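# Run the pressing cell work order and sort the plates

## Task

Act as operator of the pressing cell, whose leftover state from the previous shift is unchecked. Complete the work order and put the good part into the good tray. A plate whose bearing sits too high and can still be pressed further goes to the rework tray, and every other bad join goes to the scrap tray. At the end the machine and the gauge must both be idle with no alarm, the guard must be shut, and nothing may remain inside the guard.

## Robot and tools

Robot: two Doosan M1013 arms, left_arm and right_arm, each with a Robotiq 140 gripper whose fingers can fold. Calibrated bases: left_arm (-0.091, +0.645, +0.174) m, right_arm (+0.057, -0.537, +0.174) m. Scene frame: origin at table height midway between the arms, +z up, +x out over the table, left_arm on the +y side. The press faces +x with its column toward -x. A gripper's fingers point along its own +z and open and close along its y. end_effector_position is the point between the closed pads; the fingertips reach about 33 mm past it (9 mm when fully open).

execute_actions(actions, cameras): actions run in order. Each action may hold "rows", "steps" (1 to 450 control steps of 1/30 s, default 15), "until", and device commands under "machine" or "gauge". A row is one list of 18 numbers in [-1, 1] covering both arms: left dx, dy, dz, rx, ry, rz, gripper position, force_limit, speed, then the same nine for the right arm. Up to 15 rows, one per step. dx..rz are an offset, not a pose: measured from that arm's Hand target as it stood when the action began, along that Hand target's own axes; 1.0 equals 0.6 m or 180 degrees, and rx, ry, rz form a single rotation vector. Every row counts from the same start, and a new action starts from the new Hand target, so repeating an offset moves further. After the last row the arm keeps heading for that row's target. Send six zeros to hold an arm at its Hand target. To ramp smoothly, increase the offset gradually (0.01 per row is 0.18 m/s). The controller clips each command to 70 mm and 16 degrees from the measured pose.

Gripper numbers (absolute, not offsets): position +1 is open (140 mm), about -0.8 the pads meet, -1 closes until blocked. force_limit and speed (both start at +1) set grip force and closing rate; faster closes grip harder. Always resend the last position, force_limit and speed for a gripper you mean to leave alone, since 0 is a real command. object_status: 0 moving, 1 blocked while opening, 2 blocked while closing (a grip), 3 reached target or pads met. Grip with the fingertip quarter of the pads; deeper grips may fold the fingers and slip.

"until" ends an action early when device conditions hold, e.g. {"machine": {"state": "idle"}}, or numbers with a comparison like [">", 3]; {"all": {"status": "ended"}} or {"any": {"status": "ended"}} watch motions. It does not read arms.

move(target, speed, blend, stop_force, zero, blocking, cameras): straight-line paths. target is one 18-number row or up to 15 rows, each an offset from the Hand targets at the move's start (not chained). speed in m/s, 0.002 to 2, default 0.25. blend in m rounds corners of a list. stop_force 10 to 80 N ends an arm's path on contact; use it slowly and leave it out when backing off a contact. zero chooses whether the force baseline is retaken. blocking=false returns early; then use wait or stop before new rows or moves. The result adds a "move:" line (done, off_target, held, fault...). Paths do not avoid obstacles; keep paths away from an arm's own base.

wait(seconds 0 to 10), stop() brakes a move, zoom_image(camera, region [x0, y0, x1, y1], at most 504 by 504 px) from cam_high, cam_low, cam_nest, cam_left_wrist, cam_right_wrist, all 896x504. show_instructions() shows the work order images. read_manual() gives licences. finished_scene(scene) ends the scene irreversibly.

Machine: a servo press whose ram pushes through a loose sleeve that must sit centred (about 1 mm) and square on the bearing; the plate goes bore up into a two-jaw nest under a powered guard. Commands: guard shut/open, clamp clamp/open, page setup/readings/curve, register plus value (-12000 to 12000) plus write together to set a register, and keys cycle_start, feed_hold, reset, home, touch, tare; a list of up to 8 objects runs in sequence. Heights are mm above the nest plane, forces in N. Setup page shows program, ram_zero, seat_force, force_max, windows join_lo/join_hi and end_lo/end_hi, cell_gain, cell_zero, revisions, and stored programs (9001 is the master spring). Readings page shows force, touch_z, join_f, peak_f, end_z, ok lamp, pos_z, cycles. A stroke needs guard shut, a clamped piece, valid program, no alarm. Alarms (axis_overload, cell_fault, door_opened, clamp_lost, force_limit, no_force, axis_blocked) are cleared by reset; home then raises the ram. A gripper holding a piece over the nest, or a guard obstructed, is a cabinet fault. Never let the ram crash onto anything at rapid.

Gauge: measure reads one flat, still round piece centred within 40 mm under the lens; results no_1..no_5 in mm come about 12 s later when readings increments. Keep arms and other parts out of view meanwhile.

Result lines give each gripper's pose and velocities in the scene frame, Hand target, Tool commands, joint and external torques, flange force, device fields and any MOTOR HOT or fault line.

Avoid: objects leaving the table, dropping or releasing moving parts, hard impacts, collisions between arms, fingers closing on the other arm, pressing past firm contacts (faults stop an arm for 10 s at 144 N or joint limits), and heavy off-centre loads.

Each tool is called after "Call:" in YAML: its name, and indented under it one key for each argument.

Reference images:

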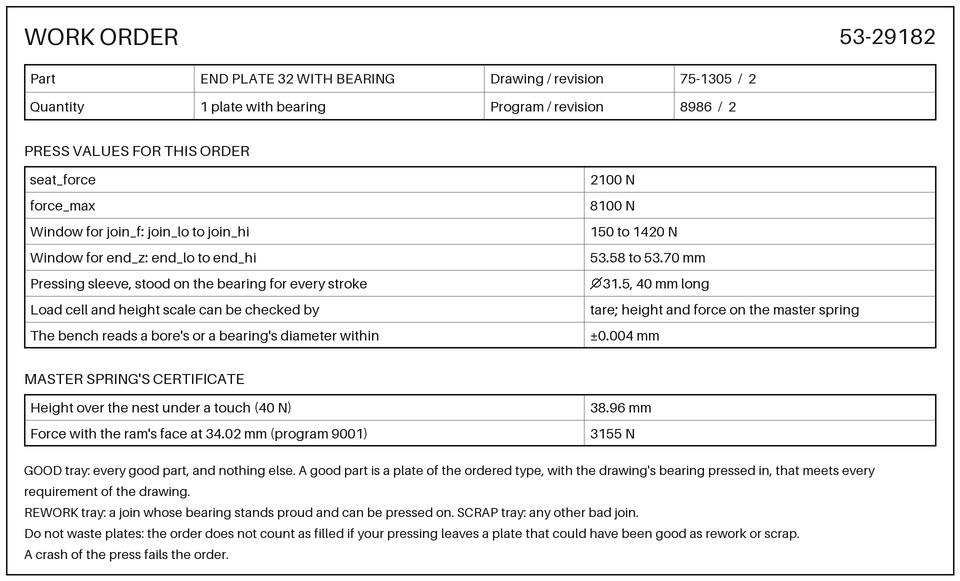

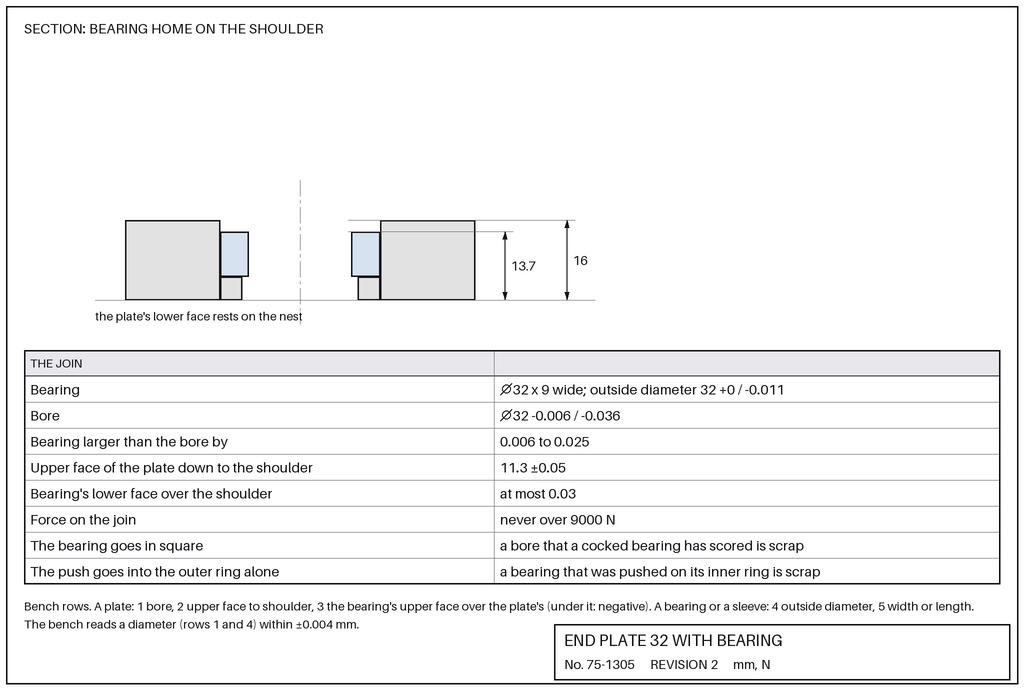

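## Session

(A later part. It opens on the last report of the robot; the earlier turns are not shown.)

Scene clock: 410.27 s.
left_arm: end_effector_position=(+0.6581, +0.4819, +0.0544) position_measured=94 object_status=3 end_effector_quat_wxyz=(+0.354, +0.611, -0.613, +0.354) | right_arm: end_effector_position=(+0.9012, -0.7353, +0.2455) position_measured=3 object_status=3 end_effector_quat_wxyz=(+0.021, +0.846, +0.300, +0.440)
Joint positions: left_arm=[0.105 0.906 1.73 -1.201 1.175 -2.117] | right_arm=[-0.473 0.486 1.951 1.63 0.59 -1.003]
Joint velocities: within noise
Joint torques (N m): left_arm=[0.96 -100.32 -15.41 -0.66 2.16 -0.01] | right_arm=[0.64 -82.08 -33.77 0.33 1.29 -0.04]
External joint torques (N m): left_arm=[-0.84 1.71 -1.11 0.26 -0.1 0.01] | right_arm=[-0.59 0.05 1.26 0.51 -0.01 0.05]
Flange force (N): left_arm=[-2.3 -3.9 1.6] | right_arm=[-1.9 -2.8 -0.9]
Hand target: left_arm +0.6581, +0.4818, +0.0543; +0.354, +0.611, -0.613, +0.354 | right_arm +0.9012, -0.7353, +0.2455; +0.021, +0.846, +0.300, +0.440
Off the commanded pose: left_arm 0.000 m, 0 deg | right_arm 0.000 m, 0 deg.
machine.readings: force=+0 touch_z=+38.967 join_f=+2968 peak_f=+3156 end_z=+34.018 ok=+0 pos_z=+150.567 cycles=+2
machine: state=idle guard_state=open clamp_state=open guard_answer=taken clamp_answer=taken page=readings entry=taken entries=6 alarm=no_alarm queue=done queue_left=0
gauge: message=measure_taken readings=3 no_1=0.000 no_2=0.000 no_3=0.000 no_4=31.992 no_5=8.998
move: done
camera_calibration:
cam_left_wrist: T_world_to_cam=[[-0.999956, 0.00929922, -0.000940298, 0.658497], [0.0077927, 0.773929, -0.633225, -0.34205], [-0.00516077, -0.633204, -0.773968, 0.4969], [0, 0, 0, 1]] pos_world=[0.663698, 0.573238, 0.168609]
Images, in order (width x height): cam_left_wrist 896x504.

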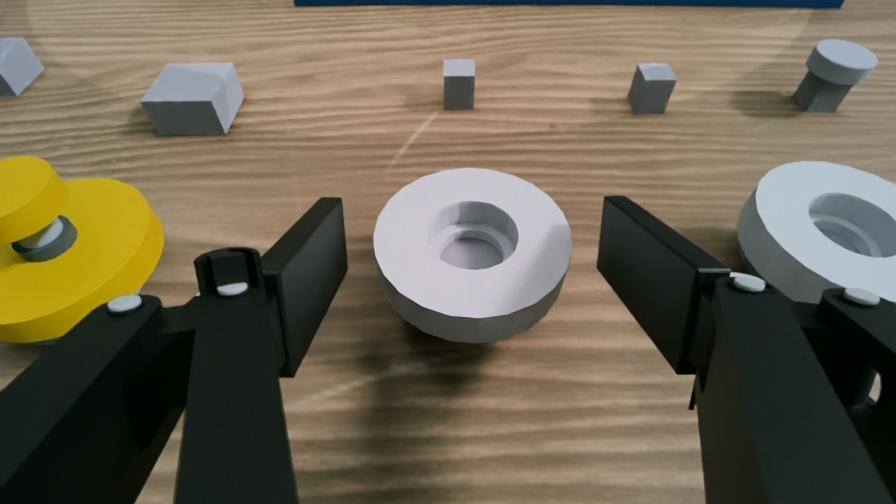

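Call:
execute_actions:
  actions:
    - {"rows":[[0,0,0,0,0,0,-1,0,-1,0,0,0,0,0,0,1,1,1]],"steps":55}
  cameras: []

Call:
move:
  target:
    - [0.0953,0,-0.055,0,0,0,-1,0,-1,0,0,0,0,0,0,1,1,1]
    - [0.5353,0.0967,0.0989,0,0,0,-1,0,-1,0,0,0,0,0,0,1,1,1]
    - [0.5352,0.0967,0.5746,0,0,0,-1,0,-1,0,0,0,0,0,0,1,1,1]
  speed: 0.12
  blend: [0.02,0.03,0]
  cameras: ["cam_nest","cam_left_wrist"]

Scene clock: 413.33 s.
left_arm: end_effector_position=(+0.6581, +0.4818, +0.0543) position_measured=128 object_status=2 end_effector_quat_wxyz=(+0.354, +0.611, -0.613, +0.354) | right_arm: end_effector_position=(+0.9012, -0.7353, +0.2455) position_measured=3 object_status=3 end_effector_quat_wxyz=(+0.021, +0.846, +0.300, +0.440)
Joint positions: left_arm=[0.105 0.906 1.73 -1.202 1.175 -2.117] | right_arm=[-0.473 0.486 1.951 1.63 0.59 -1.003]
Joint velocities: within noise
Joint torques (N m): left_arm=[-4.43 -91.5 -13.16 -0.17 0.05 -0.09] | right_arm=[0.75 -81.87 -33.79 0.35 1.26 0]
External joint torques (N m): left_arm=[4.56 -6.96 -3.35 -0.23 2.02 0.09] | right_arm=[-0.93 -0.2 1.2 0.51 0.01 0.01]
Flange force (N): left_arm=[4.6 -1.8 -11.2] | right_arm=[-2.2 -2.6 -1.5]
Hand target: left_arm +0.6581, +0.4818, +0.0543; +0.354, +0.611, -0.613, +0.354 | right_arm +0.9012, -0.7353, +0.2455; +0.021, +0.846, +0.300, +0.440
Off the commanded pose: left_arm 0.000 m, 0 deg | right_arm 0.000 m, 0 deg.
machine.readings: force=+0 touch_z=+38.967 join_f=+2968 peak_f=+3156 end_z=+34.018 ok=+0 pos_z=+150.567 cycles=+2
machine: state=idle guard_state=open clamp_state=open guard_answer=taken clamp_answer=taken page=readings entry=taken entries=6 alarm=no_alarm queue=done queue_left=0
gauge: message=measure_taken readings=3 no_1=0.000 no_2=0.000 no_3=0.000 no_4=31.992 no_5=8.998
No camera images: "cameras" was empty.

Scene clock: 419.03 s.
left_arm: end_effector_position=(+0.5992, +0.0231, +0.1608) position_measured=128 object_status=2 end_effector_quat_wxyz=(+0.354, +0.611, -0.613, +0.354) | right_arm: end_effector_position=(+0.9012, -0.7353, +0.2455) position_measured=3 object_status=3 end_effector_quat_wxyz=(+0.021, +0.846, +0.300, +0.440)
Joint positions: left_arm=[-0.51 0.766 1.731 -1.609 0.869 -2.334] | right_arm=[-0.473 0.486 1.951 1.63 0.59 -1.003]
Joint velocities: within noise
Joint torques (N m): left_arm=[0.12 -96.81 -22.74 -1.87 2.18 -0.12] | right_arm=[0.72 -82.16 -33.68 0.35 1.3 -0.04]
External joint torques (N m): left_arm=[0.26 1.03 -0.36 0.49 -0.43 0.12] | right_arm=[-0.65 0.08 1.25 0.49 -0.02 0.05]
Flange force (N): left_arm=[-0.6 -2.2 0.9] | right_arm=[-2.0 -2.7 -1.0]
Hand target: left_arm +0.5992, +0.0229, +0.1607; +0.354, +0.611, -0.613, +0.354 | right_arm +0.9012, -0.7353, +0.2455; +0.021, +0.846, +0.300, +0.440
Off the commanded pose: left_arm 0.000 m, 0 deg | right_arm 0.000 m, 0 deg.
machine.readings: force=+0 touch_z=+38.967 join_f=+2968 peak_f=+3156 end_z=+34.018 ok=+0 pos_z=+150.567 cycles=+2
machine: state=idle guard_state=open clamp_state=open guard_answer=taken clamp_answer=taken page=readings entry=taken entries=6 alarm=no_alarm queue=done queue_left=0
gauge: message=measure_taken readings=3 no_1=0.000 no_2=0.000 no_3=0.000 no_4=31.992 no_5=8.998
move: done
camera_calibration:
cam_left_wrist: T_world_to_cam=[[-0.999957, 0.00923553, -0.00101739, 0.604096], [0.00779222, 0.773929, -0.633224, 0.0809389], [-0.00506077, -0.633204, -0.773968, 0.288308], [0, 0, 0, 1]] pos_world=[0.604898, 0.114338, 0.275008]
Images, in order (width x height): cam_nest 896x504, cam_left_wrist 896x504.

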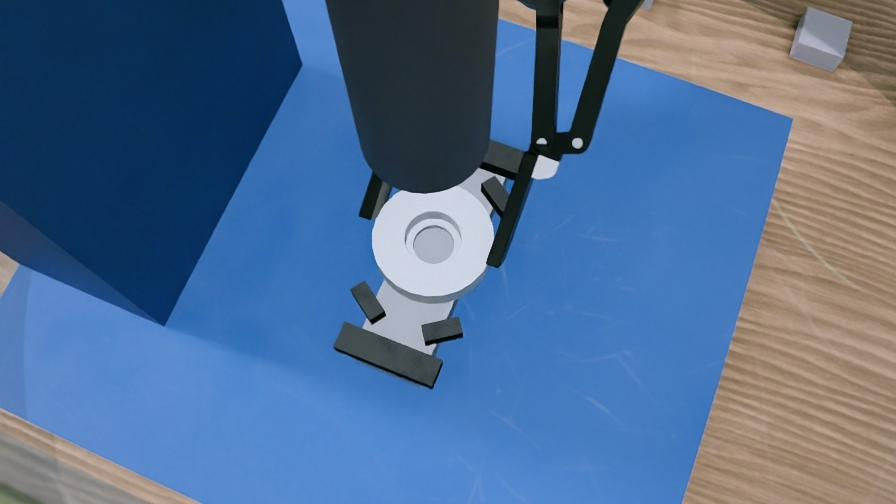

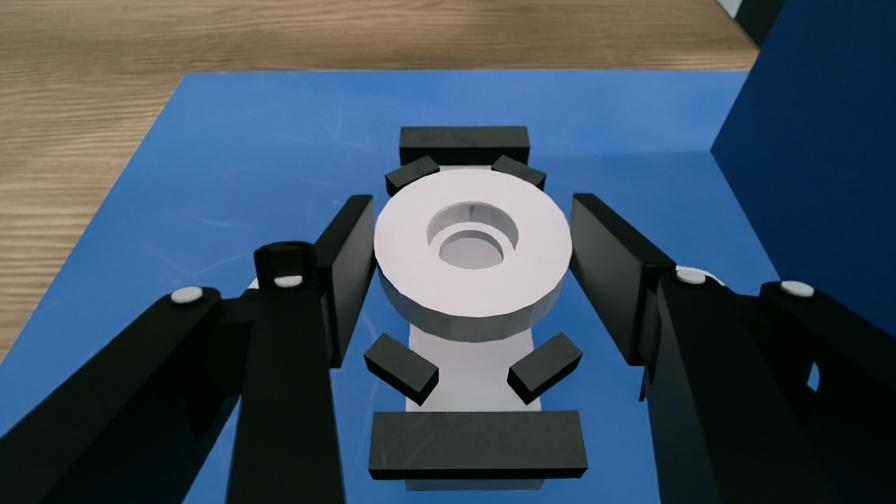

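Shift X by +0.8 mm and lower.

Call:
move:
  target: [0,-0.0013,0,0,0,0,-1,0,-1,0,0,0,0,0,0,1,1,1]
  speed: 0.02
  cameras: []

Call:
move:
  target: [-0.0231,0,0.0133,0,0,0,-1,0,-1,0,0,0,0,0,0,1,1,1]
  speed: 0.008
  stop_force: 10
  cameras: []

Call:
execute_actions:
  actions:
    - {"rows":[[0.0006,0,-0.0003,0,0,0,-1,0,-1,0,0,0,0,0,0,1,1,1]],"steps":10}
    - {"rows":[[0,0,0,0,0,0,0.14,-1,-0.5,0,0,0,0,0,0,1,1,1]],"steps":40}
  cameras: ["cam_nest","cam_left_wrist"]

Scene clock: 420.37 s.
left_arm: end_effector_position=(+0.6000, +0.0229, +0.1607) position_measured=128 object_status=2 end_effector_quat_wxyz=(+0.354, +0.611, -0.613, +0.354) | right_arm: end_effector_position=(+0.9012, -0.7353, +0.2455) position_measured=3 object_status=3 end_effector_quat_wxyz=(+0.021, +0.846, +0.300, +0.440)
Joint positions: left_arm=[-0.51 0.767 1.729 -1.608 0.869 -2.335] | right_arm=[-0.473 0.486 1.951 1.63 0.59 -1.003]
Joint velocities: within noise
Joint torques (N m): left_arm=[1.47 -97.65 -22.31 -2 1.9 -0.1] | right_arm=[0.77 -81.82 -33.73 0.32 1.3 -0.06]
External joint torques (N m): left_arm=[-1.7 2.68 -0.46 0.63 -0.15 0.1] | right_arm=[-0.7 -0.39 1.13 0.52 -0.02 0.07]
Flange force (N): left_arm=[-0.9 -3.0 4.3] | right_arm=[-1.6 -2.7 -1.6]
Hand target: left_arm +0.6000, +0.0229, +0.1607; +0.354, +0.611, -0.613, +0.354 | right_arm +0.9012, -0.7353, +0.2455; +0.021, +0.846, +0.300, +0.440
Off the commanded pose: left_arm 0.000 m, 0 deg | right_arm 0.000 m, 0 deg.
machine.readings: force=+0 touch_z=+38.967 join_f=+2968 peak_f=+3156 end_z=+34.018 ok=+0 pos_z=+150.567 cycles=+2
machine: state=idle guard_state=open clamp_state=open guard_answer=taken clamp_answer=taken page=readings entry=taken entries=6 alarm=no_alarm queue=done queue_left=0
gauge: message=measure_taken readings=3 no_1=0.000 no_2=0.000 no_3=0.000 no_4=31.992 no_5=8.998
move: done
No camera images: "cameras" was empty.

Scene clock: 421.97 s.
left_arm: end_effector_position=(+0.6001, +0.0228, +0.1529) position_measured=128 object_status=2 end_effector_quat_wxyz=(+0.354, +0.611, -0.613, +0.354) | right_arm: end_effector_position=(+0.9012, -0.7353, +0.2455) position_measured=3 object_status=3 end_effector_quat_wxyz=(+0.021, +0.846, +0.300, +0.440)
Joint positions: left_arm=[-0.51 0.777 1.729 -1.617 0.87 -2.322] | right_arm=[-0.473 0.486 1.951 1.63 0.59 -1.003]
Joint velocities: within noise
Joint torques (N m): left_arm=[-1.23 -87.47 -19.86 -1.21 -0.96 -0.02] | right_arm=[0.52 -81.88 -33.69 0.34 1.28 -0.03]
External joint torques (N m): left_arm=[0.84 -8.13 -2.75 -0.19 2.74 0.02] | right_arm=[-0.46 -0.23 1.08 0.5 0 0.05]
Flange force (N): left_arm=[7.1 0.5 -8.2] | right_arm=[-1.5 -2.7 -1.1]
Hand target: left_arm +0.6000, +0.0229, +0.1529; +0.354, +0.611, -0.613, +0.354 (not the last commanded pose) | right_arm +0.9012, -0.7353, +0.2455; +0.021, +0.846, +0.300, +0.440
Off the commanded pose: left_arm 0.008 m, 0 deg | right_arm 0.000 m, 0 deg.
machine.readings: force=+0 touch_z=+38.967 join_f=+2968 peak_f=+3156 end_z=+34.018 ok=+0 pos_z=+150.567 cycles=+2
machine: state=idle guard_state=open clamp_state=open guard_answer=taken clamp_answer=taken page=readings entry=taken entries=6 alarm=no_alarm queue=done queue_left=0
gauge: message=measure_taken readings=3 no_1=0.000 no_2=0.000 no_3=0.000 no_4=31.992 no_5=8.998
move: contact (left_arm)
No camera images: "cameras" was empty.

Scene clock: 423.83 s.
left_arm: end_effector_position=(+0.6000, +0.0228, +0.1533) position_measured=112 object_status=3 end_effector_quat_wxyz=(+0.354, +0.611, -0.613, +0.354) | right_arm: end_effector_position=(+0.9012, -0.7353, +0.2455) position_measured=3 object_status=3 end_effector_quat_wxyz=(+0.021, +0.846, +0.300, +0.440)
Joint positions: left_arm=[-0.51 0.777 1.729 -1.616 0.87 -2.323] | right_arm=[-0.473 0.486 1.951 1.63 0.59 -1.003]
Joint velocities: within noise
Joint torques (N m): left_arm=[0.91 -96.67 -21.37 -1.76 1.73 -0.09] | right_arm=[0.57 -81.93 -33.79 0.31 1.27 -0.03]
External joint torques (N m): left_arm=[-1.26 1.08 -1.22 0.37 0.04 0.09] | right_arm=[-0.4 -0.62 1.1 0.53 0.02 0.04]
External joint torques at the end of the 1st action: left_arm=[-0.96 -0.44 -2.09 -0.31 0.08 0] | right_arm=[-0.31 -0.44 1 0.52 0 0.01]
Flange force (N): left_arm=[0.4 -3.1 3.0] | right_arm=[-1.2 -3.1 -1.6]
Flange force at the end of the 1st action (N): left_arm=[1.7 -2.8 2.5] | right_arm=[-1.2 -2.9 -1.1]
Hand target: left_arm +0.6000, +0.0228, +0.1533; +0.354, +0.611, -0.613, +0.354 | right_arm +0.9012, -0.7353, +0.2455; +0.021, +0.846, +0.300, +0.440
Off the commanded pose: left_arm 0.000 m, 0 deg | right_arm 0.000 m, 0 deg.
machine.readings: force=+0 touch_z=+38.967 join_f=+2968 peak_f=+3156 end_z=+34.018 ok=+0 pos_z=+150.567 cycles=+2
machine: state=idle guard_state=open clamp_state=open guard_answer=taken clamp_answer=taken page=readings entry=taken entries=6 alarm=no_alarm queue=done queue_left=0
gauge: message=measure_taken readings=3 no_1=0.000 no_2=0.000 no_3=0.000 no_4=31.992 no_5=8.998
camera_calibration:
cam_left_wrist: T_world_to_cam=[[-0.999956, 0.00937616, -0.0010075, 0.60487], [0.00789295, 0.773701, -0.633502, 0.0762989], [-0.00516031, -0.633481, -0.773741, 0.282476], [0, 0, 0, 1]] pos_world=[0.605698, 0.114239, 0.267508]
Images, in order (width x height): cam_nest 896x504, cam_left_wrist 896x504.

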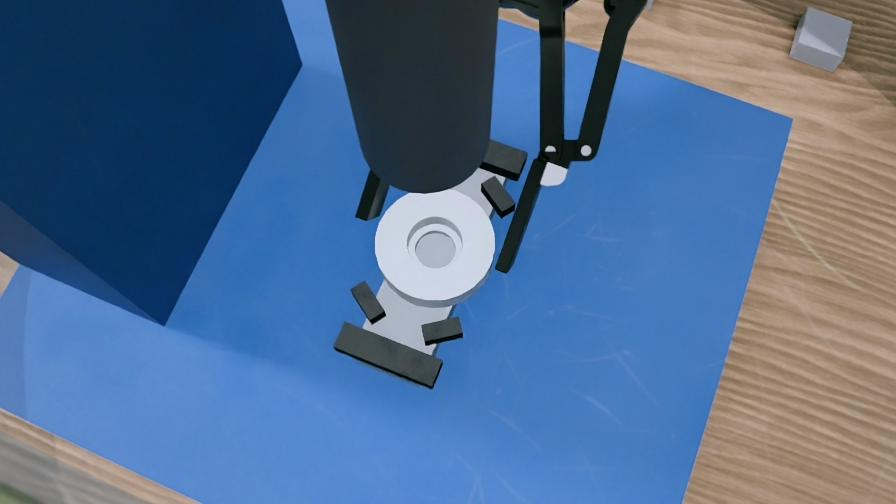

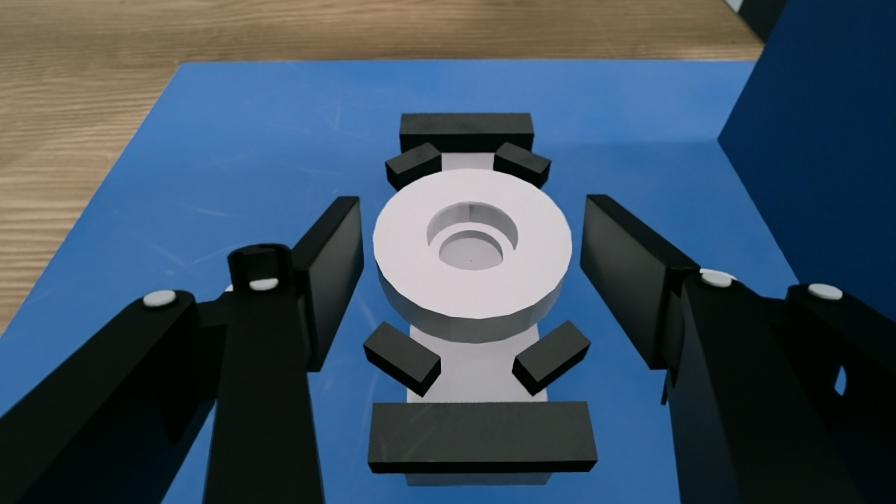

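Call:
move:
  target: [0,0,-0.48,0,0,0,0.14,-1,-0.5,0,0,0,0,0,0,1,1,1]
  speed: 0.2
  cameras: []

Call:
execute_actions:
  actions:
    - {"machine":{"clamp":"clamp"},"steps":60}
  cameras: ["cam_nest"]

Call:
zoom_image:
  camera: "cam_nest"
  region: [396, 180, 476, 280]

Call:
zoom_image:
  camera: "cam_nest"
  region: [360, 180, 510, 320]

Scene clock: 426.23 s.
left_arm: end_effector_position=(+0.6001, +0.2724, +0.2967) position_measured=112 object_status=3 end_effector_quat_wxyz=(+0.354, +0.611, -0.613, +0.354) | right_arm: end_effector_position=(+0.9012, -0.7353, +0.2455) position_measured=3 object_status=3 end_effector_quat_wxyz=(+0.021, +0.846, +0.300, +0.440)
Joint positions: left_arm=[-0.185 0.519 1.856 -1.297 1.092 -2.449] | right_arm=[-0.473 0.486 1.951 1.63 0.59 -1.003]
Joint velocities: within noise
Joint torques (N m): left_arm=[2.36 -79.54 -25.34 -1.53 1.61 -0.11] | right_arm=[0.6 -82.1 -33.78 0.33 1.28 -0.01]
External joint torques (N m): left_arm=[-2.18 1.14 -1.24 0.69 -0.07 0.11] | right_arm=[-0.48 0.14 1.35 0.5 0 0.03]
Flange force (N): left_arm=[1.0 -3.7 2.9] | right_arm=[-2.0 -3.0 -0.8]
Hand target: left_arm +0.6002, +0.2725, +0.2968; +0.354, +0.611, -0.613, +0.354 | right_arm +0.9012, -0.7353, +0.2455; +0.021, +0.846, +0.300, +0.440
Off the commanded pose: left_arm 0.000 m, 0 deg | right_arm 0.000 m, 0 deg.
machine.readings: force=+0 touch_z=+38.967 join_f=+2968 peak_f=+3156 end_z=+34.018 ok=+0 pos_z=+150.567 cycles=+2
machine: state=idle guard_state=open clamp_state=open guard_answer=taken clamp_answer=taken page=readings entry=taken entries=6 alarm=no_alarm queue=done queue_left=0
gauge: message=measure_taken readings=3 no_1=0.000 no_2=0.000 no_3=0.000 no_4=31.992 no_5=8.998
move: done
No camera images: "cameras" was empty.

Scene clock: 428.43 s.
left_arm: end_effector_position=(+0.6002, +0.2725, +0.2968) position_measured=112 object_status=3 end_effector_quat_wxyz=(+0.354, +0.611, -0.613, +0.354) | right_arm: end_effector_position=(+0.9012, -0.7353, +0.2455) position_measured=3 object_status=3 end_effector_quat_wxyz=(+0.021, +0.846, +0.300, +0.440)
Joint positions: left_arm=[-0.185 0.519 1.855 -1.297 1.092 -2.449] | right_arm=[-0.473 0.486 1.951 1.63 0.59 -1.003]
Joint velocities: within noise
Joint torques (N m): left_arm=[1.23 -79.23 -25.26 -1.21 1.52 -0.09] | right_arm=[0.46 -81.95 -33.68 0.35 1.3 -0.04]
External joint torques (N m): left_arm=[-1.47 0.94 -1.25 0.36 0.03 0.09] | right_arm=[-0.39 0.29 1.36 0.48 -0.02 0.05]
Flange force (N): left_arm=[0.7 -3.5 2.1] | right_arm=[-1.9 -3.0 -0.5]
Hand target: left_arm +0.6002, +0.2725, +0.2968; +0.354, +0.611, -0.613, +0.354 | right_arm +0.9012, -0.7353, +0.2455; +0.021, +0.846, +0.300, +0.440
Tool commands: left_gripper/position=+0.14 left_gripper/force_limit=-1.0 left_gripper/speed=-0.5 right_gripper/position=+1.0 right_gripper/force_limit=+1.0 right_gripper/speed=+1.0
Off the commanded pose: left_arm 0.000 m, 0 deg | right_arm 0.000 m, 0 deg.
machine.readings: force=+0 touch_z=+38.967 join_f=+2968 peak_f=+3156 end_z=+34.018 ok=+0 pos_z=+150.567 cycles=+2
machine: state=idle guard_state=open clamp_state=clamped guard_answer=taken clamp_answer=taken page=readings entry=taken entries=6 alarm=no_alarm queue=done queue_left=0
gauge: message=measure_taken readings=3 no_1=0.000 no_2=0.000 no_3=0.000 no_4=31.992 no_5=8.998
Images, in order (width x height): cam_nest 896x504.

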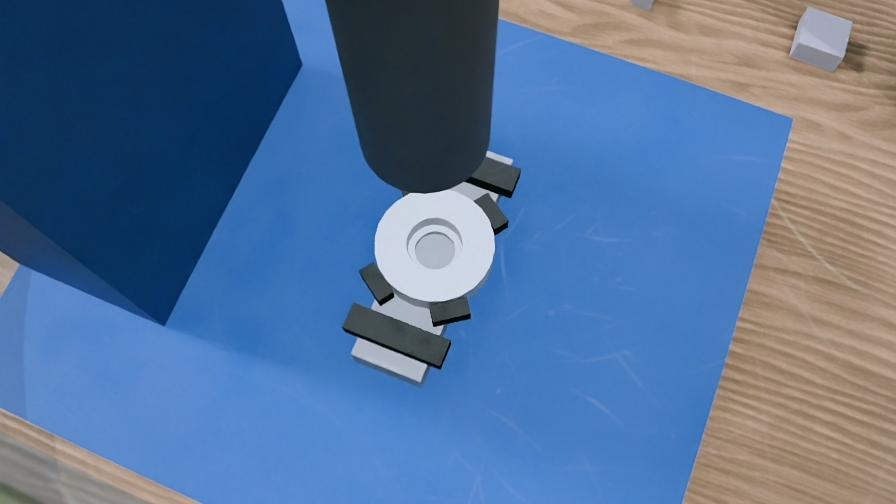

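Scaled by 5.040 from the camera's 896x504 image, which has a finer 1280x720 frame.

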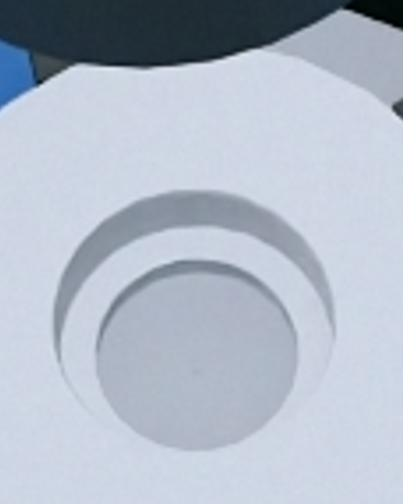

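Scaled by 3.360 from the camera's 896x504 image, which has a finer 1280x720 frame.

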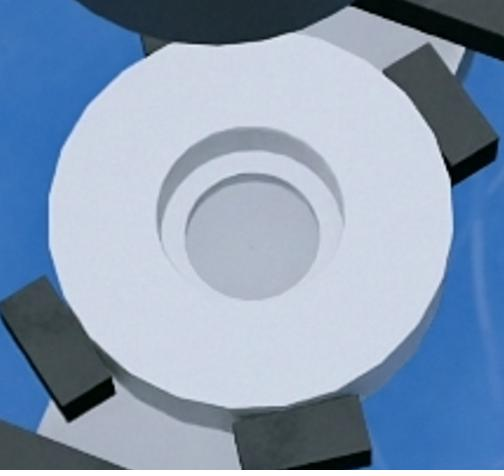

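Call:
move:
  target: [-0.3092,-0.2,-0.3762,0.433,0,-0.25,-0.2,-1,-0.5,0,0,0,0,0,0,1,1,1]
  speed: 0.25
  cameras: []

Call:
move:
  target:
    - [-0.1065,-0.2933,0.2188,0,0,0,-0.2,-1,-0.5,0,0,0,0,0,0,1,1,1]
    - [-0.1253,-0.2933,0.4213,0,0,0,-0.2,-1,-0.5,0,0,0,0,0,0,1,1,1]
  speed: [0.2,0.06]
  blend: [0.01,0]
  cameras: ["cam_left_wrist"]

Call:
zoom_image:
  camera: "cam_left_wrist"
  region: [420, 180, 530, 310]

Scene clock: 435.67 s.
left_arm: end_effector_position=(+0.7207, +0.5605, +0.2486) position_measured=154 object_status=3 end_effector_quat_wxyz=(+0.001, +0.866, +0.000, +0.501) | right_arm: end_effector_position=(+0.9012, -0.7353, +0.2455) position_measured=3 object_status=3 end_effector_quat_wxyz=(+0.021, +0.846, +0.300, +0.440)
Joint positions: left_arm=[-0.238 0.407 2.203 -3.521 0.538 -1.355] | right_arm=[-0.473 0.486 1.951 1.63 0.59 -1.003]
Joint velocities: within noise
Joint torques (N m): left_arm=[1.18 -67.08 -23.71 -2.02 2.37 -0.21] | right_arm=[0.49 -81.93 -33.65 0.36 1.27 0]
External joint torques (N m): left_arm=[-1.32 0.82 -1.33 0.27 -0.01 0.21] | right_arm=[-0.57 -0.19 1.19 0.49 0.01 0.01]
Flange force (N): left_arm=[0.5 2.5 3.0] | right_arm=[-1.8 -2.8 -1.2]
Hand target: left_arm +0.7207, +0.5605, +0.2486; +0.001, +0.866, +0.000, +0.501 | right_arm +0.9012, -0.7353, +0.2455; +0.021, +0.846, +0.300, +0.440
Off the commanded pose: left_arm 0.000 m, 0 deg | right_arm 0.000 m, 0 deg.
machine.readings: force=+0 touch_z=+38.967 join_f=+2968 peak_f=+3156 end_z=+34.018 ok=+0 pos_z=+150.567 cycles=+2
machine: state=idle guard_state=open clamp_state=clamped guard_answer=taken clamp_answer=taken page=readings entry=taken entries=6 alarm=no_alarm queue=done queue_left=0
gauge: message=measure_taken readings=3 no_1=0.000 no_2=0.000 no_3=0.000 no_4=31.992 no_5=8.998
move: done
No camera images: "cameras" was empty.

Scene clock: 439.23 s.
left_arm: end_effector_position=(+0.9025, +0.7358, +0.0571) position_measured=154 object_status=3 end_effector_quat_wxyz=(+0.001, +0.866, +0.000, +0.501) | right_arm: end_effector_position=(+0.9012, -0.7353, +0.2455) position_measured=3 object_status=3 end_effector_quat_wxyz=(+0.021, +0.846, +0.300, +0.440)
Joint positions: left_arm=[0.066 0.865 1.836 -3.015 0.611 -1.635] | right_arm=[-0.473 0.486 1.951 1.63 0.59 -1.003]
Joint velocities: within noise
Joint torques (N m): left_arm=[0.93 -100.17 -19.75 -2.31 2.52 -0.12] | right_arm=[0.62 -82.02 -33.71 0.3 1.33 -0.05]
External joint torques (N m): left_arm=[-0.37 1.03 0.07 0.4 -0.11 0.12] | right_arm=[-0.68 0.09 1.2 0.55 -0.05 0.06]
Flange force (N): left_arm=[-0.8 -0.3 1.4] | right_arm=[-2.0 -2.7 -0.8]
Hand target: left_arm +0.9026, +0.7358, +0.0571; +0.001, +0.866, +0.000, +0.501 | right_arm +0.9012, -0.7353, +0.2455; +0.021, +0.846, +0.300, +0.440
Off the commanded pose: left_arm 0.000 m, 0 deg | right_arm 0.000 m, 0 deg.
machine.readings: force=+0 touch_z=+38.967 join_f=+2968 peak_f=+3156 end_z=+34.018 ok=+0 pos_z=+150.567 cycles=+2
machine: state=idle guard_state=open clamp_state=clamped guard_answer=taken clamp_answer=taken page=readings entry=taken entries=6 alarm=no_alarm queue=done queue_left=0
gauge: message=measure_taken readings=3 no_1=0.000 no_2=0.000 no_3=0.000 no_4=31.992 no_5=8.998
move: done
camera_calibration:
cam_left_wrist: T_world_to_cam=[[-0.00932295, -0.999953, 0.00254236, 0.748998], [-0.77393, 0.00560563, -0.633246, 0.732174], [0.633202, -0.00787133, -0.773946, -0.375121], [0, 0, 0, 1]] pos_world=[0.811162, 0.741906, 0.171419]
Images, in order (width x height): cam_left_wrist 896x504.

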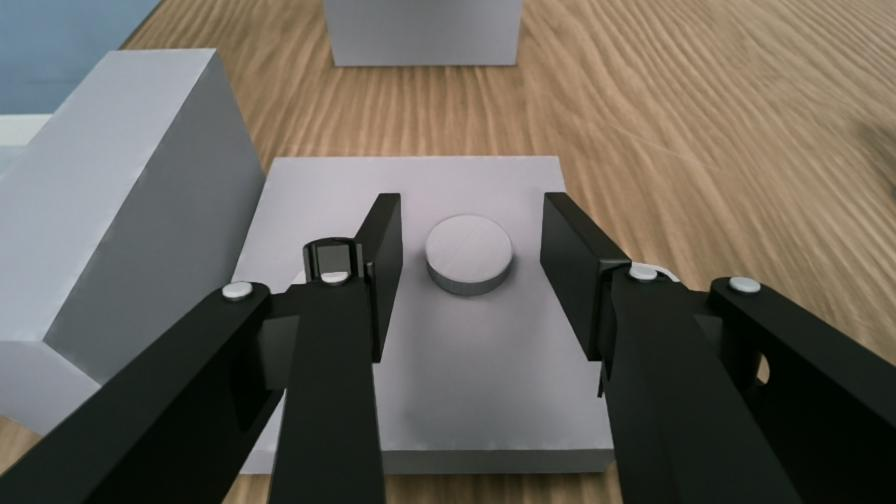

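Scaled by 3.877 from the camera's 896x504 image, which has a finer 1280x720 frame.

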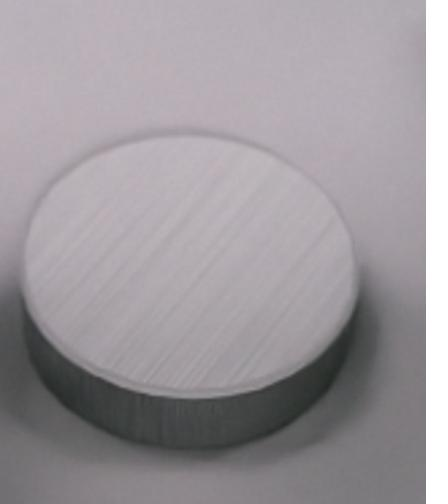

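Call:
move:
  target: [-0.0008,-0.0015,-0.0014,0,0,0,-0.2,-1,-0.5,0,0,0,0,0,0,1,1,1]
  speed: 0.02
  cameras: []

Call:
execute_actions:
  actions:
    - {"rows":[[0,0,0,0,0,0,-1,-1,-1,0,0,0,0,0,0,1,1,1]],"steps":60}
  cameras: ["cam_left_wrist"]

Call:
zoom_image:
  camera: "cam_left_wrist"
  region: [420, 180, 530, 310]

Scene clock: 440.40 s.
left_arm: end_effector_position=(+0.9016, +0.7367, +0.0571) position_measured=154 object_status=3 end_effector_quat_wxyz=(+0.001, +0.866, +0.000, +0.501) | right_arm: end_effector_position=(+0.9012, -0.7353, +0.2455) position_measured=3 object_status=3 end_effector_quat_wxyz=(+0.021, +0.846, +0.300, +0.440)
Joint positions: left_arm=[0.067 0.865 1.837 -3.013 0.612 -1.636] | right_arm=[-0.473 0.486 1.951 1.63 0.59 -1.003]
Joint velocities: within noise
Joint torques (N m): left_arm=[1.09 -100.08 -18.4 -2.27 2.45 -0.09] | right_arm=[0.46 -82.09 -33.77 0.32 1.25 0]
External joint torques (N m): left_arm=[-1.01 1.21 -1.35 0.37 -0.03 0.09] | right_arm=[-0.44 0.08 1.27 0.52 0.03 0.01]
Flange force (N): left_arm=[0.1 0.2 4.4] | right_arm=[-2.0 -3.0 -0.8]
Hand target: left_arm +0.9016, +0.7367, +0.0571; +0.001, +0.866, +0.000, +0.501 | right_arm +0.9012, -0.7353, +0.2455; +0.021, +0.846, +0.300, +0.440
Off the commanded pose: left_arm 0.000 m, 0 deg | right_arm 0.000 m, 0 deg.
machine.readings: force=+0 touch_z=+38.967 join_f=+2968 peak_f=+3156 end_z=+34.018 ok=+0 pos_z=+150.567 cycles=+2
machine: state=idle guard_state=open clamp_state=clamped guard_answer=taken clamp_answer=taken page=readings entry=taken entries=6 alarm=no_alarm queue=done queue_left=0
gauge: message=measure_taken readings=3 no_1=0.000 no_2=0.000 no_3=0.000 no_4=31.992 no_5=8.998
move: done
No camera images: "cameras" was empty.

Scene clock: 442.60 s.
left_arm: end_effector_position=(+0.9016, +0.7367, +0.0571) position_measured=183 object_status=2 end_effector_quat_wxyz=(+0.001, +0.866, +0.000, +0.501) | right_arm: end_effector_position=(+0.9012, -0.7353, +0.2455) position_measured=3 object_status=3 end_effector_quat_wxyz=(+0.021, +0.846, +0.300, +0.440)
Joint positions: left_arm=[0.067 0.865 1.837 -3.013 0.612 -1.636] | right_arm=[-0.473 0.486 1.951 1.63 0.59 -1.003]
Joint velocities: within noise
Joint torques (N m): left_arm=[0.85 -99.43 -18.5 -2.26 2.32 -0.11] | right_arm=[0.44 -81.98 -33.72 0.33 1.25 -0.03]
External joint torques (N m): left_arm=[-0.22 0.12 -1.27 0.34 0.1 0.1] | right_arm=[-0.4 -0.18 1.22 0.51 0.03 0.05]
Flange force (N): left_arm=[0.8 -0.7 2.6] | right_arm=[-1.6 -3.0 -1.1]
Hand target: left_arm +0.9016, +0.7367, +0.0571; +0.001, +0.866, +0.000, +0.501 | right_arm +0.9012, -0.7353, +0.2455; +0.021, +0.846, +0.300, +0.440
Off the commanded pose: left_arm 0.000 m, 0 deg | right_arm 0.000 m, 0 deg.
machine.readings: force=+0 touch_z=+38.967 join_f=+2968 peak_f=+3156 end_z=+34.018 ok=+0 pos_z=+150.567 cycles=+2
machine: state=idle guard_state=open clamp_state=clamped guard_answer=taken clamp_answer=taken page=readings entry=taken entries=6 alarm=no_alarm queue=done queue_left=0
gauge: message=measure_taken readings=3 no_1=0.000 no_2=0.000 no_3=0.000 no_4=31.992 no_5=8.998
camera_calibration:
cam_left_wrist: T_world_to_cam=[[-0.00932295, -0.999953, 0.00254236, 0.74989], [-0.77393, 0.00560563, -0.633246, 0.731409], [0.633202, -0.00787133, -0.773946, -0.374621], [0, 0, 0, 1]] pos_world=[0.810262, 0.742806, 0.171319]
Images, in order (width x height): cam_left_wrist 896x504.

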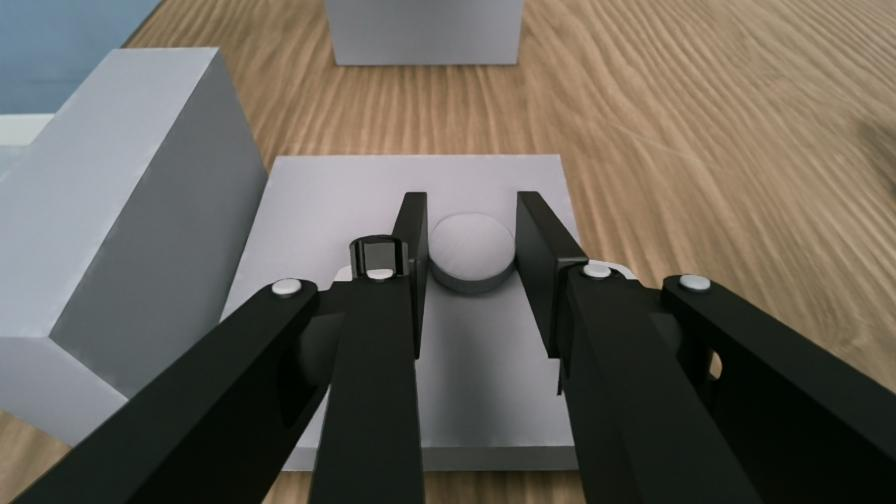

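Scaled by 3.877 from the camera's 896x504 image, which has a finer 1280x720 frame.

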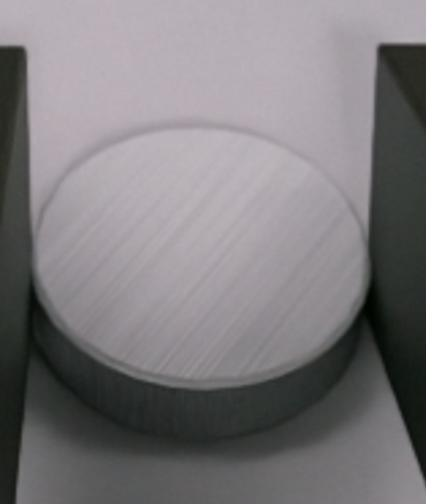

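Call:
execute_actions:
  actions: []
  cameras: ["cam_left_wrist","cam_nest"]

Scene clock: 446.83 s.
left_arm: end_effector_position=(+0.9016, +0.7367, +0.0571) position_measured=183 object_status=2 end_effector_quat_wxyz=(+0.001, +0.866, +0.000, +0.501) | right_arm: end_effector_position=(+0.9012, -0.7353, +0.2455) position_measured=3 object_status=3 end_effector_quat_wxyz=(+0.021, +0.846, +0.300, +0.440)
Joint positions: left_arm=[0.067 0.865 1.837 -3.013 0.612 -1.636] | right_arm=[-0.473 0.486 1.951 1.63 0.59 -1.003]
Joint velocities: within noise
Joint torques (N m): left_arm=[0.99 -100.05 -18.51 -2.29 2.43 -0.13] | right_arm=[0.28 -81.77 -33.76 0.31 1.26 -0.02]
External joint torques (N m): left_arm=[-0.94 1.19 -1.14 0.39 -0.01 0.13] | right_arm=[-0.39 0.08 1.3 0.54 0.01 0.04]
Flange force (N): left_arm=[-0.1 0.2 4.0] | right_arm=[-1.9 -3.1 -0.7]
Hand target: left_arm +0.9016, +0.7367, +0.0571; +0.001, +0.866, +0.000, +0.501 | right_arm +0.9012, -0.7353, +0.2455; +0.021, +0.846, +0.300, +0.440
Tool commands: left_gripper/position=-1.0 left_gripper/force_limit=-1.0 left_gripper/speed=-1.0 right_gripper/position=+1.0 right_gripper/force_limit=+1.0 right_gripper/speed=+1.0
Off the commanded pose: left_arm 0.000 m, 0 deg | right_arm 0.000 m, 0 deg.
machine.readings: force=+0 touch_z=+38.967 join_f=+2968 peak_f=+3156 end_z=+34.018 ok=+0 pos_z=+150.567 cycles=+2
machine: state=idle guard_state=open clamp_state=clamped guard_answer=taken clamp_answer=taken page=readings entry=taken entries=6 alarm=no_alarm queue=done queue_left=0
gauge: message=measure_taken readings=3 no_1=0.000 no_2=0.000 no_3=0.000 no_4=31.992 no_5=8.998
camera_calibration:
cam_left_wrist: T_world_to_cam=[[-0.00932295, -0.999953, 0.00254236, 0.74989], [-0.77393, 0.00560563, -0.633246, 0.731409], [0.633202, -0.00787133, -0.773946, -0.374621], [0, 0, 0, 1]] pos_world=[0.810262, 0.742806, 0.171319]
Images, in order (width x height): cam_nest 896x504, cam_left_wrist 896x504.

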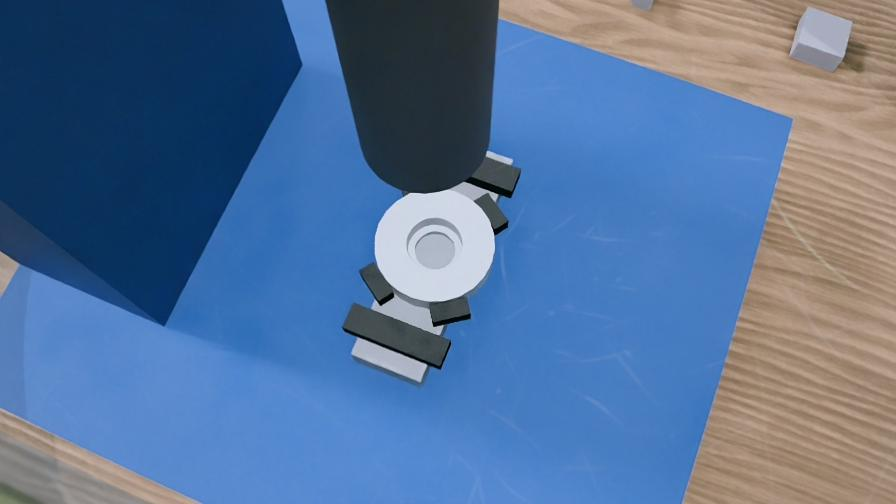

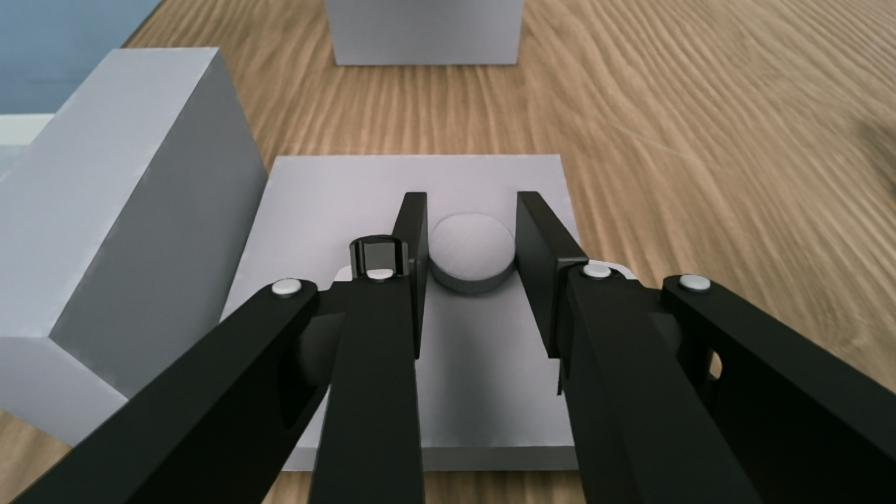

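Call:
move:
  target:
    - [0.0722,0,-0.0417,0,0,0,-1,-1,-1,0,0,0,0,0,0,1,1,1]
    - [0.125,0.2955,-0.42,-0.433,0,0.25,-1,-1,-1,0,0,0,0,0,0,1,1,1]
  blend: [0.02,0]
  cameras: []

Call:
move:
  target:
    - [0.3406,0.2,0.353,0,0,0,-1,-1,-1,0,0,0,0,0,0,1,1,1]
    - [0.3406,0.2,0.833,0,0,0,-1,-1,-1,0,0,0,0,0,0,1,1,1]
  blend: [0.02,0]
  cameras: ["cam_nest","cam_left_wrist"]

Scene clock: 451.47 s.
left_arm: end_effector_position=(+0.7203, +0.5601, +0.2481) position_measured=183 object_status=2 end_effector_quat_wxyz=(+0.354, +0.611, -0.613, +0.354) | right_arm: end_effector_position=(+0.9012, -0.7353, +0.2455) position_measured=3 object_status=3 end_effector_quat_wxyz=(+0.021, +0.846, +0.300, +0.440)
Joint positions: left_arm=[0.19 0.739 1.557 -1.047 1.371 -2.413] | right_arm=[-0.473 0.486 1.951 1.63 0.59 -1.003]
Joint velocities: within noise
Joint torques (N m): left_arm=[0.31 -100.55 -27.27 -0.4 1.86 -0.14] | right_arm=[0.71 -81.87 -33.77 0.34 1.31 0]
External joint torques (N m): left_arm=[-0.03 1.87 -1.14 0.25 -0.24 0.14] | right_arm=[-0.7 -0.84 1.13 0.52 -0.02 0.02]
Flange force (N): left_arm=[-2.3 -4.6 0.0] | right_arm=[-1.4 -3.0 -2.2]
Hand target: left_arm +0.7203, +0.5601, +0.2481; +0.354, +0.611, -0.613, +0.354 | right_arm +0.9012, -0.7353, +0.2455; +0.021, +0.846, +0.300, +0.440
Off the commanded pose: left_arm 0.000 m, 0 deg | right_arm 0.000 m, 0 deg.
machine.readings: force=+0 touch_z=+38.967 join_f=+2968 peak_f=+3156 end_z=+34.018 ok=+0 pos_z=+150.567 cycles=+2
machine: state=idle guard_state=open clamp_state=clamped guard_answer=taken clamp_answer=taken page=readings entry=taken entries=6 alarm=no_alarm queue=done queue_left=0
gauge: message=measure_taken readings=3 no_1=0.000 no_2=0.000 no_3=0.000 no_4=31.992 no_5=8.998
move: done
No camera images: "cameras" was empty.

Scene clock: 454.40 s.
left_arm: end_effector_position=(+0.5996, +0.0252, +0.1761) position_measured=183 object_status=2 end_effector_quat_wxyz=(+0.354, +0.611, -0.613, +0.354) | right_arm: end_effector_position=(+0.9012, -0.7353, +0.2455) position_measured=3 object_status=3 end_effector_quat_wxyz=(+0.021, +0.846, +0.300, +0.440)
Joint positions: left_arm=[-0.507 0.746 1.732 -1.591 0.87 -2.359] | right_arm=[-0.473 0.486 1.951 1.63 0.59 -1.003]
Joint velocities: within noise
Joint torques (N m): left_arm=[1.12 -96.55 -22.16 -2.04 1.79 -0.15] | right_arm=[0.74 -82.11 -33.8 0.32 1.27 -0.03]
External joint torques (N m): left_arm=[-0.98 2.11 -1.47 0.67 -0.08 0.15] | right_arm=[-0.85 0.65 1.4 0.53 0 0.05]
Flange force (N): left_arm=[-0.3 -5.0 3.8] | right_arm=[-2.8 -2.6 -0.4]
Hand target: left_arm +0.5996, +0.0251, +0.1760; +0.354, +0.611, -0.613, +0.354 | right_arm +0.9012, -0.7353, +0.2455; +0.021, +0.846, +0.300, +0.440
Off the commanded pose: left_arm 0.000 m, 0 deg | right_arm 0.000 m, 0 deg.
machine.readings: force=+0 touch_z=+38.967 join_f=+2968 peak_f=+3156 end_z=+34.018 ok=+0 pos_z=+150.567 cycles=+2
machine: state=idle guard_state=open clamp_state=clamped guard_answer=taken clamp_answer=taken page=readings entry=taken entries=6 alarm=no_alarm queue=done queue_left=0
gauge: message=measure_taken readings=3 no_1=0.000 no_2=0.000 no_3=0.000 no_4=31.992 no_5=8.998
move: done
camera_calibration:
cam_left_wrist: T_world_to_cam=[[-0.999956, 0.00931245, -0.00108457, 0.604501], [0.00789248, 0.773702, -0.633501, 0.0889664], [-0.00506031, -0.633482, -0.773741, 0.301511], [0, 0, 0, 1]] pos_world=[0.605298, 0.116539, 0.290308]
Images, in order (width x height): cam_nest 896x504, cam_left_wrist 896x504.

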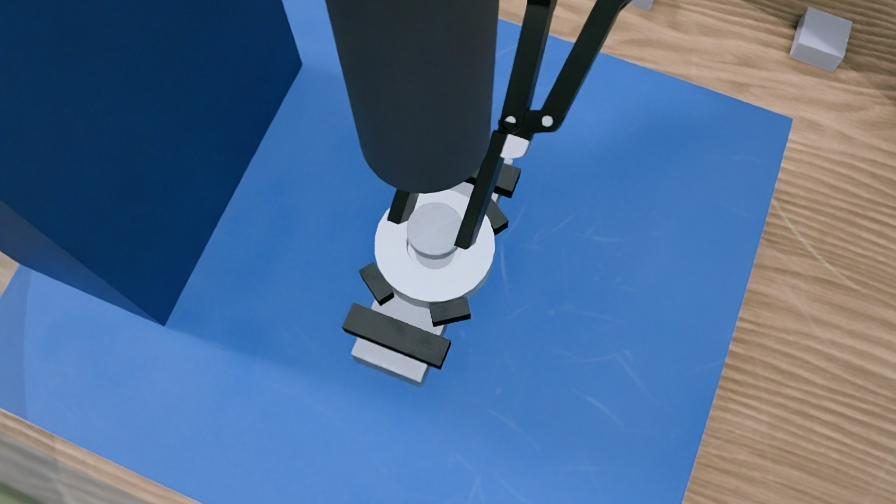

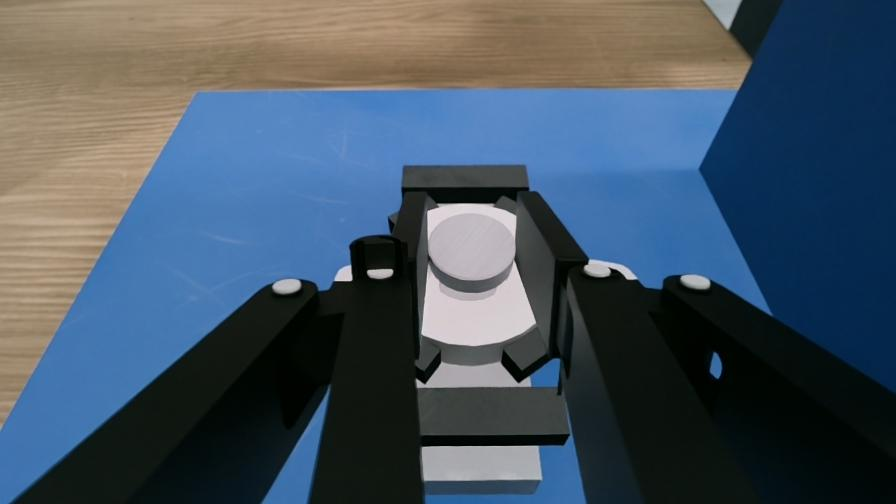

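Call:
move:
  target: [-0.0087,-0.001,0.005,0,0,0,-1,-1,-1,0,0,0,0,0,0,1,1,1]
  speed: 0.02
  cameras: ["cam_nest","cam_left_wrist"]

Call:
zoom_image:
  camera: "cam_nest"
  region: [396, 180, 476, 280]

Call:
zoom_image:
  camera: "cam_left_wrist"
  region: [420, 180, 530, 310]

Scene clock: 455.67 s.
left_arm: end_effector_position=(+0.6002, +0.0251, +0.1701) position_measured=183 object_status=2 end_effector_quat_wxyz=(+0.354, +0.611, -0.613, +0.354) | right_arm: end_effector_position=(+0.9012, -0.7353, +0.2455) position_measured=3 object_status=3 end_effector_quat_wxyz=(+0.021, +0.846, +0.300, +0.440)
Joint positions: left_arm=[-0.507 0.754 1.73 -1.597 0.87 -2.35] | right_arm=[-0.473 0.486 1.951 1.63 0.59 -1.003]
Joint velocities: within noise
Joint torques (N m): left_arm=[0.72 -94.96 -22.5 -1.8 1.86 0] | right_arm=[0.5 -82.05 -33.75 0.32 1.26 0]
External joint torques (N m): left_arm=[-0.86 -0.06 -0.92 0.42 -0.12 0] | right_arm=[-0.54 -0.21 1.2 0.53 0.02 0.01]
Flange force (N): left_arm=[1.4 -1.8 1.2] | right_arm=[-1.8 -3.0 -1.2]
Hand target: left_arm +0.6002, +0.0251, +0.1700; +0.354, +0.611, -0.613, +0.354 | right_arm +0.9012, -0.7353, +0.2455; +0.021, +0.846, +0.300, +0.440
Off the commanded pose: left_arm 0.000 m, 0 deg | right_arm 0.000 m, 0 deg.
machine.readings: force=+0 touch_z=+38.967 join_f=+2968 peak_f=+3156 end_z=+34.018 ok=+0 pos_z=+150.567 cycles=+2
machine: state=idle guard_state=open clamp_state=clamped guard_answer=taken clamp_answer=taken page=readings entry=taken entries=6 alarm=no_alarm queue=done queue_left=0
gauge: message=measure_taken readings=3 no_1=0.000 no_2=0.000 no_3=0.000 no_4=31.992 no_5=8.998
move: done
camera_calibration:
cam_left_wrist: T_world_to_cam=[[-0.999956, 0.00937616, -0.0010075, 0.605066], [0.00789295, 0.773701, -0.633502, 0.085238], [-0.00516031, -0.633481, -0.773741, 0.296869], [0, 0, 0, 1]] pos_world=[0.605898, 0.116439, 0.284308]
Images, in order (width x height): cam_nest 896x504, cam_left_wrist 896x504.

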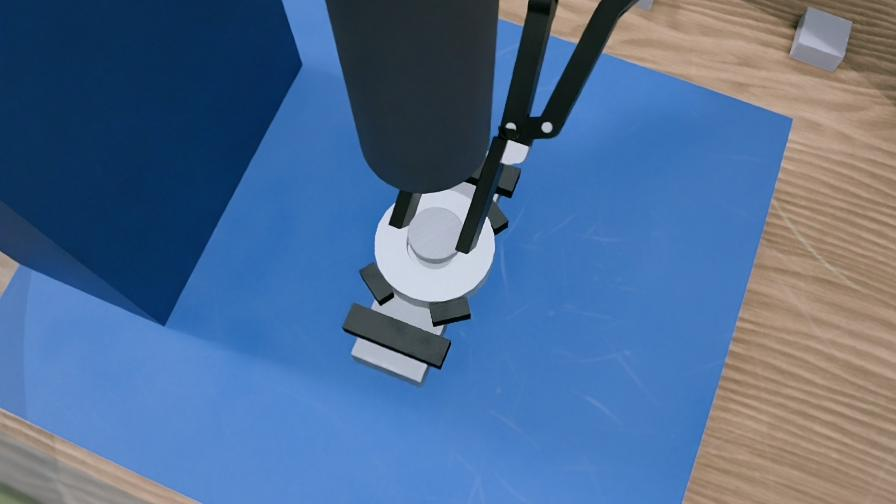

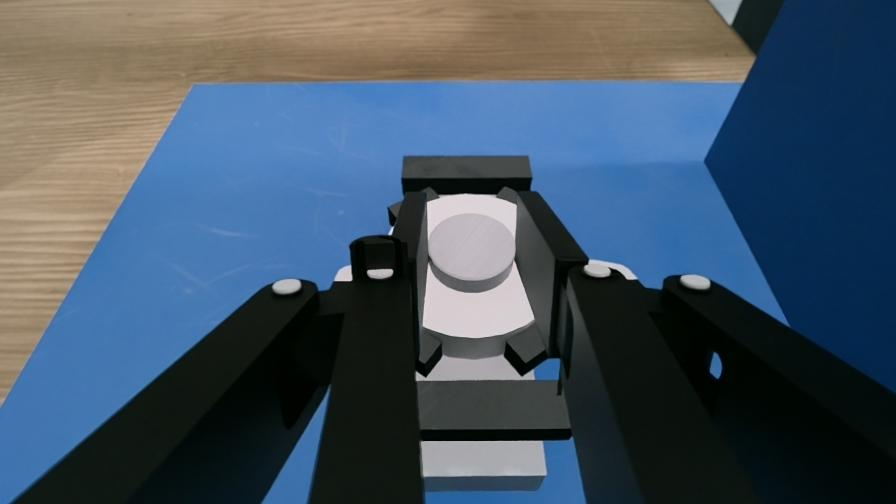

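Scaled by 5.040 from the camera's 896x504 image, which has a finer 1280x720 frame.

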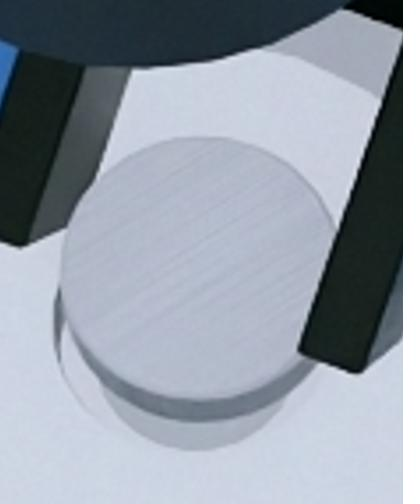

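Scaled by 3.877 from the camera's 896x504 image, which has a finer 1280x720 frame.

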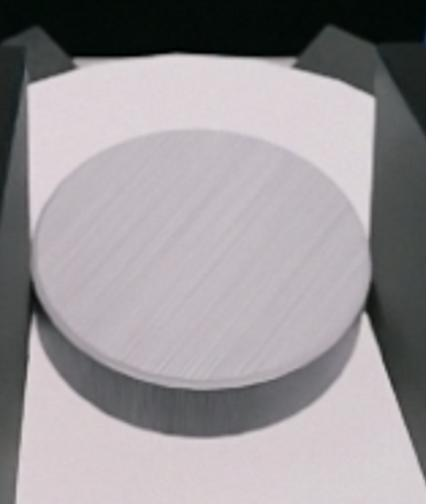

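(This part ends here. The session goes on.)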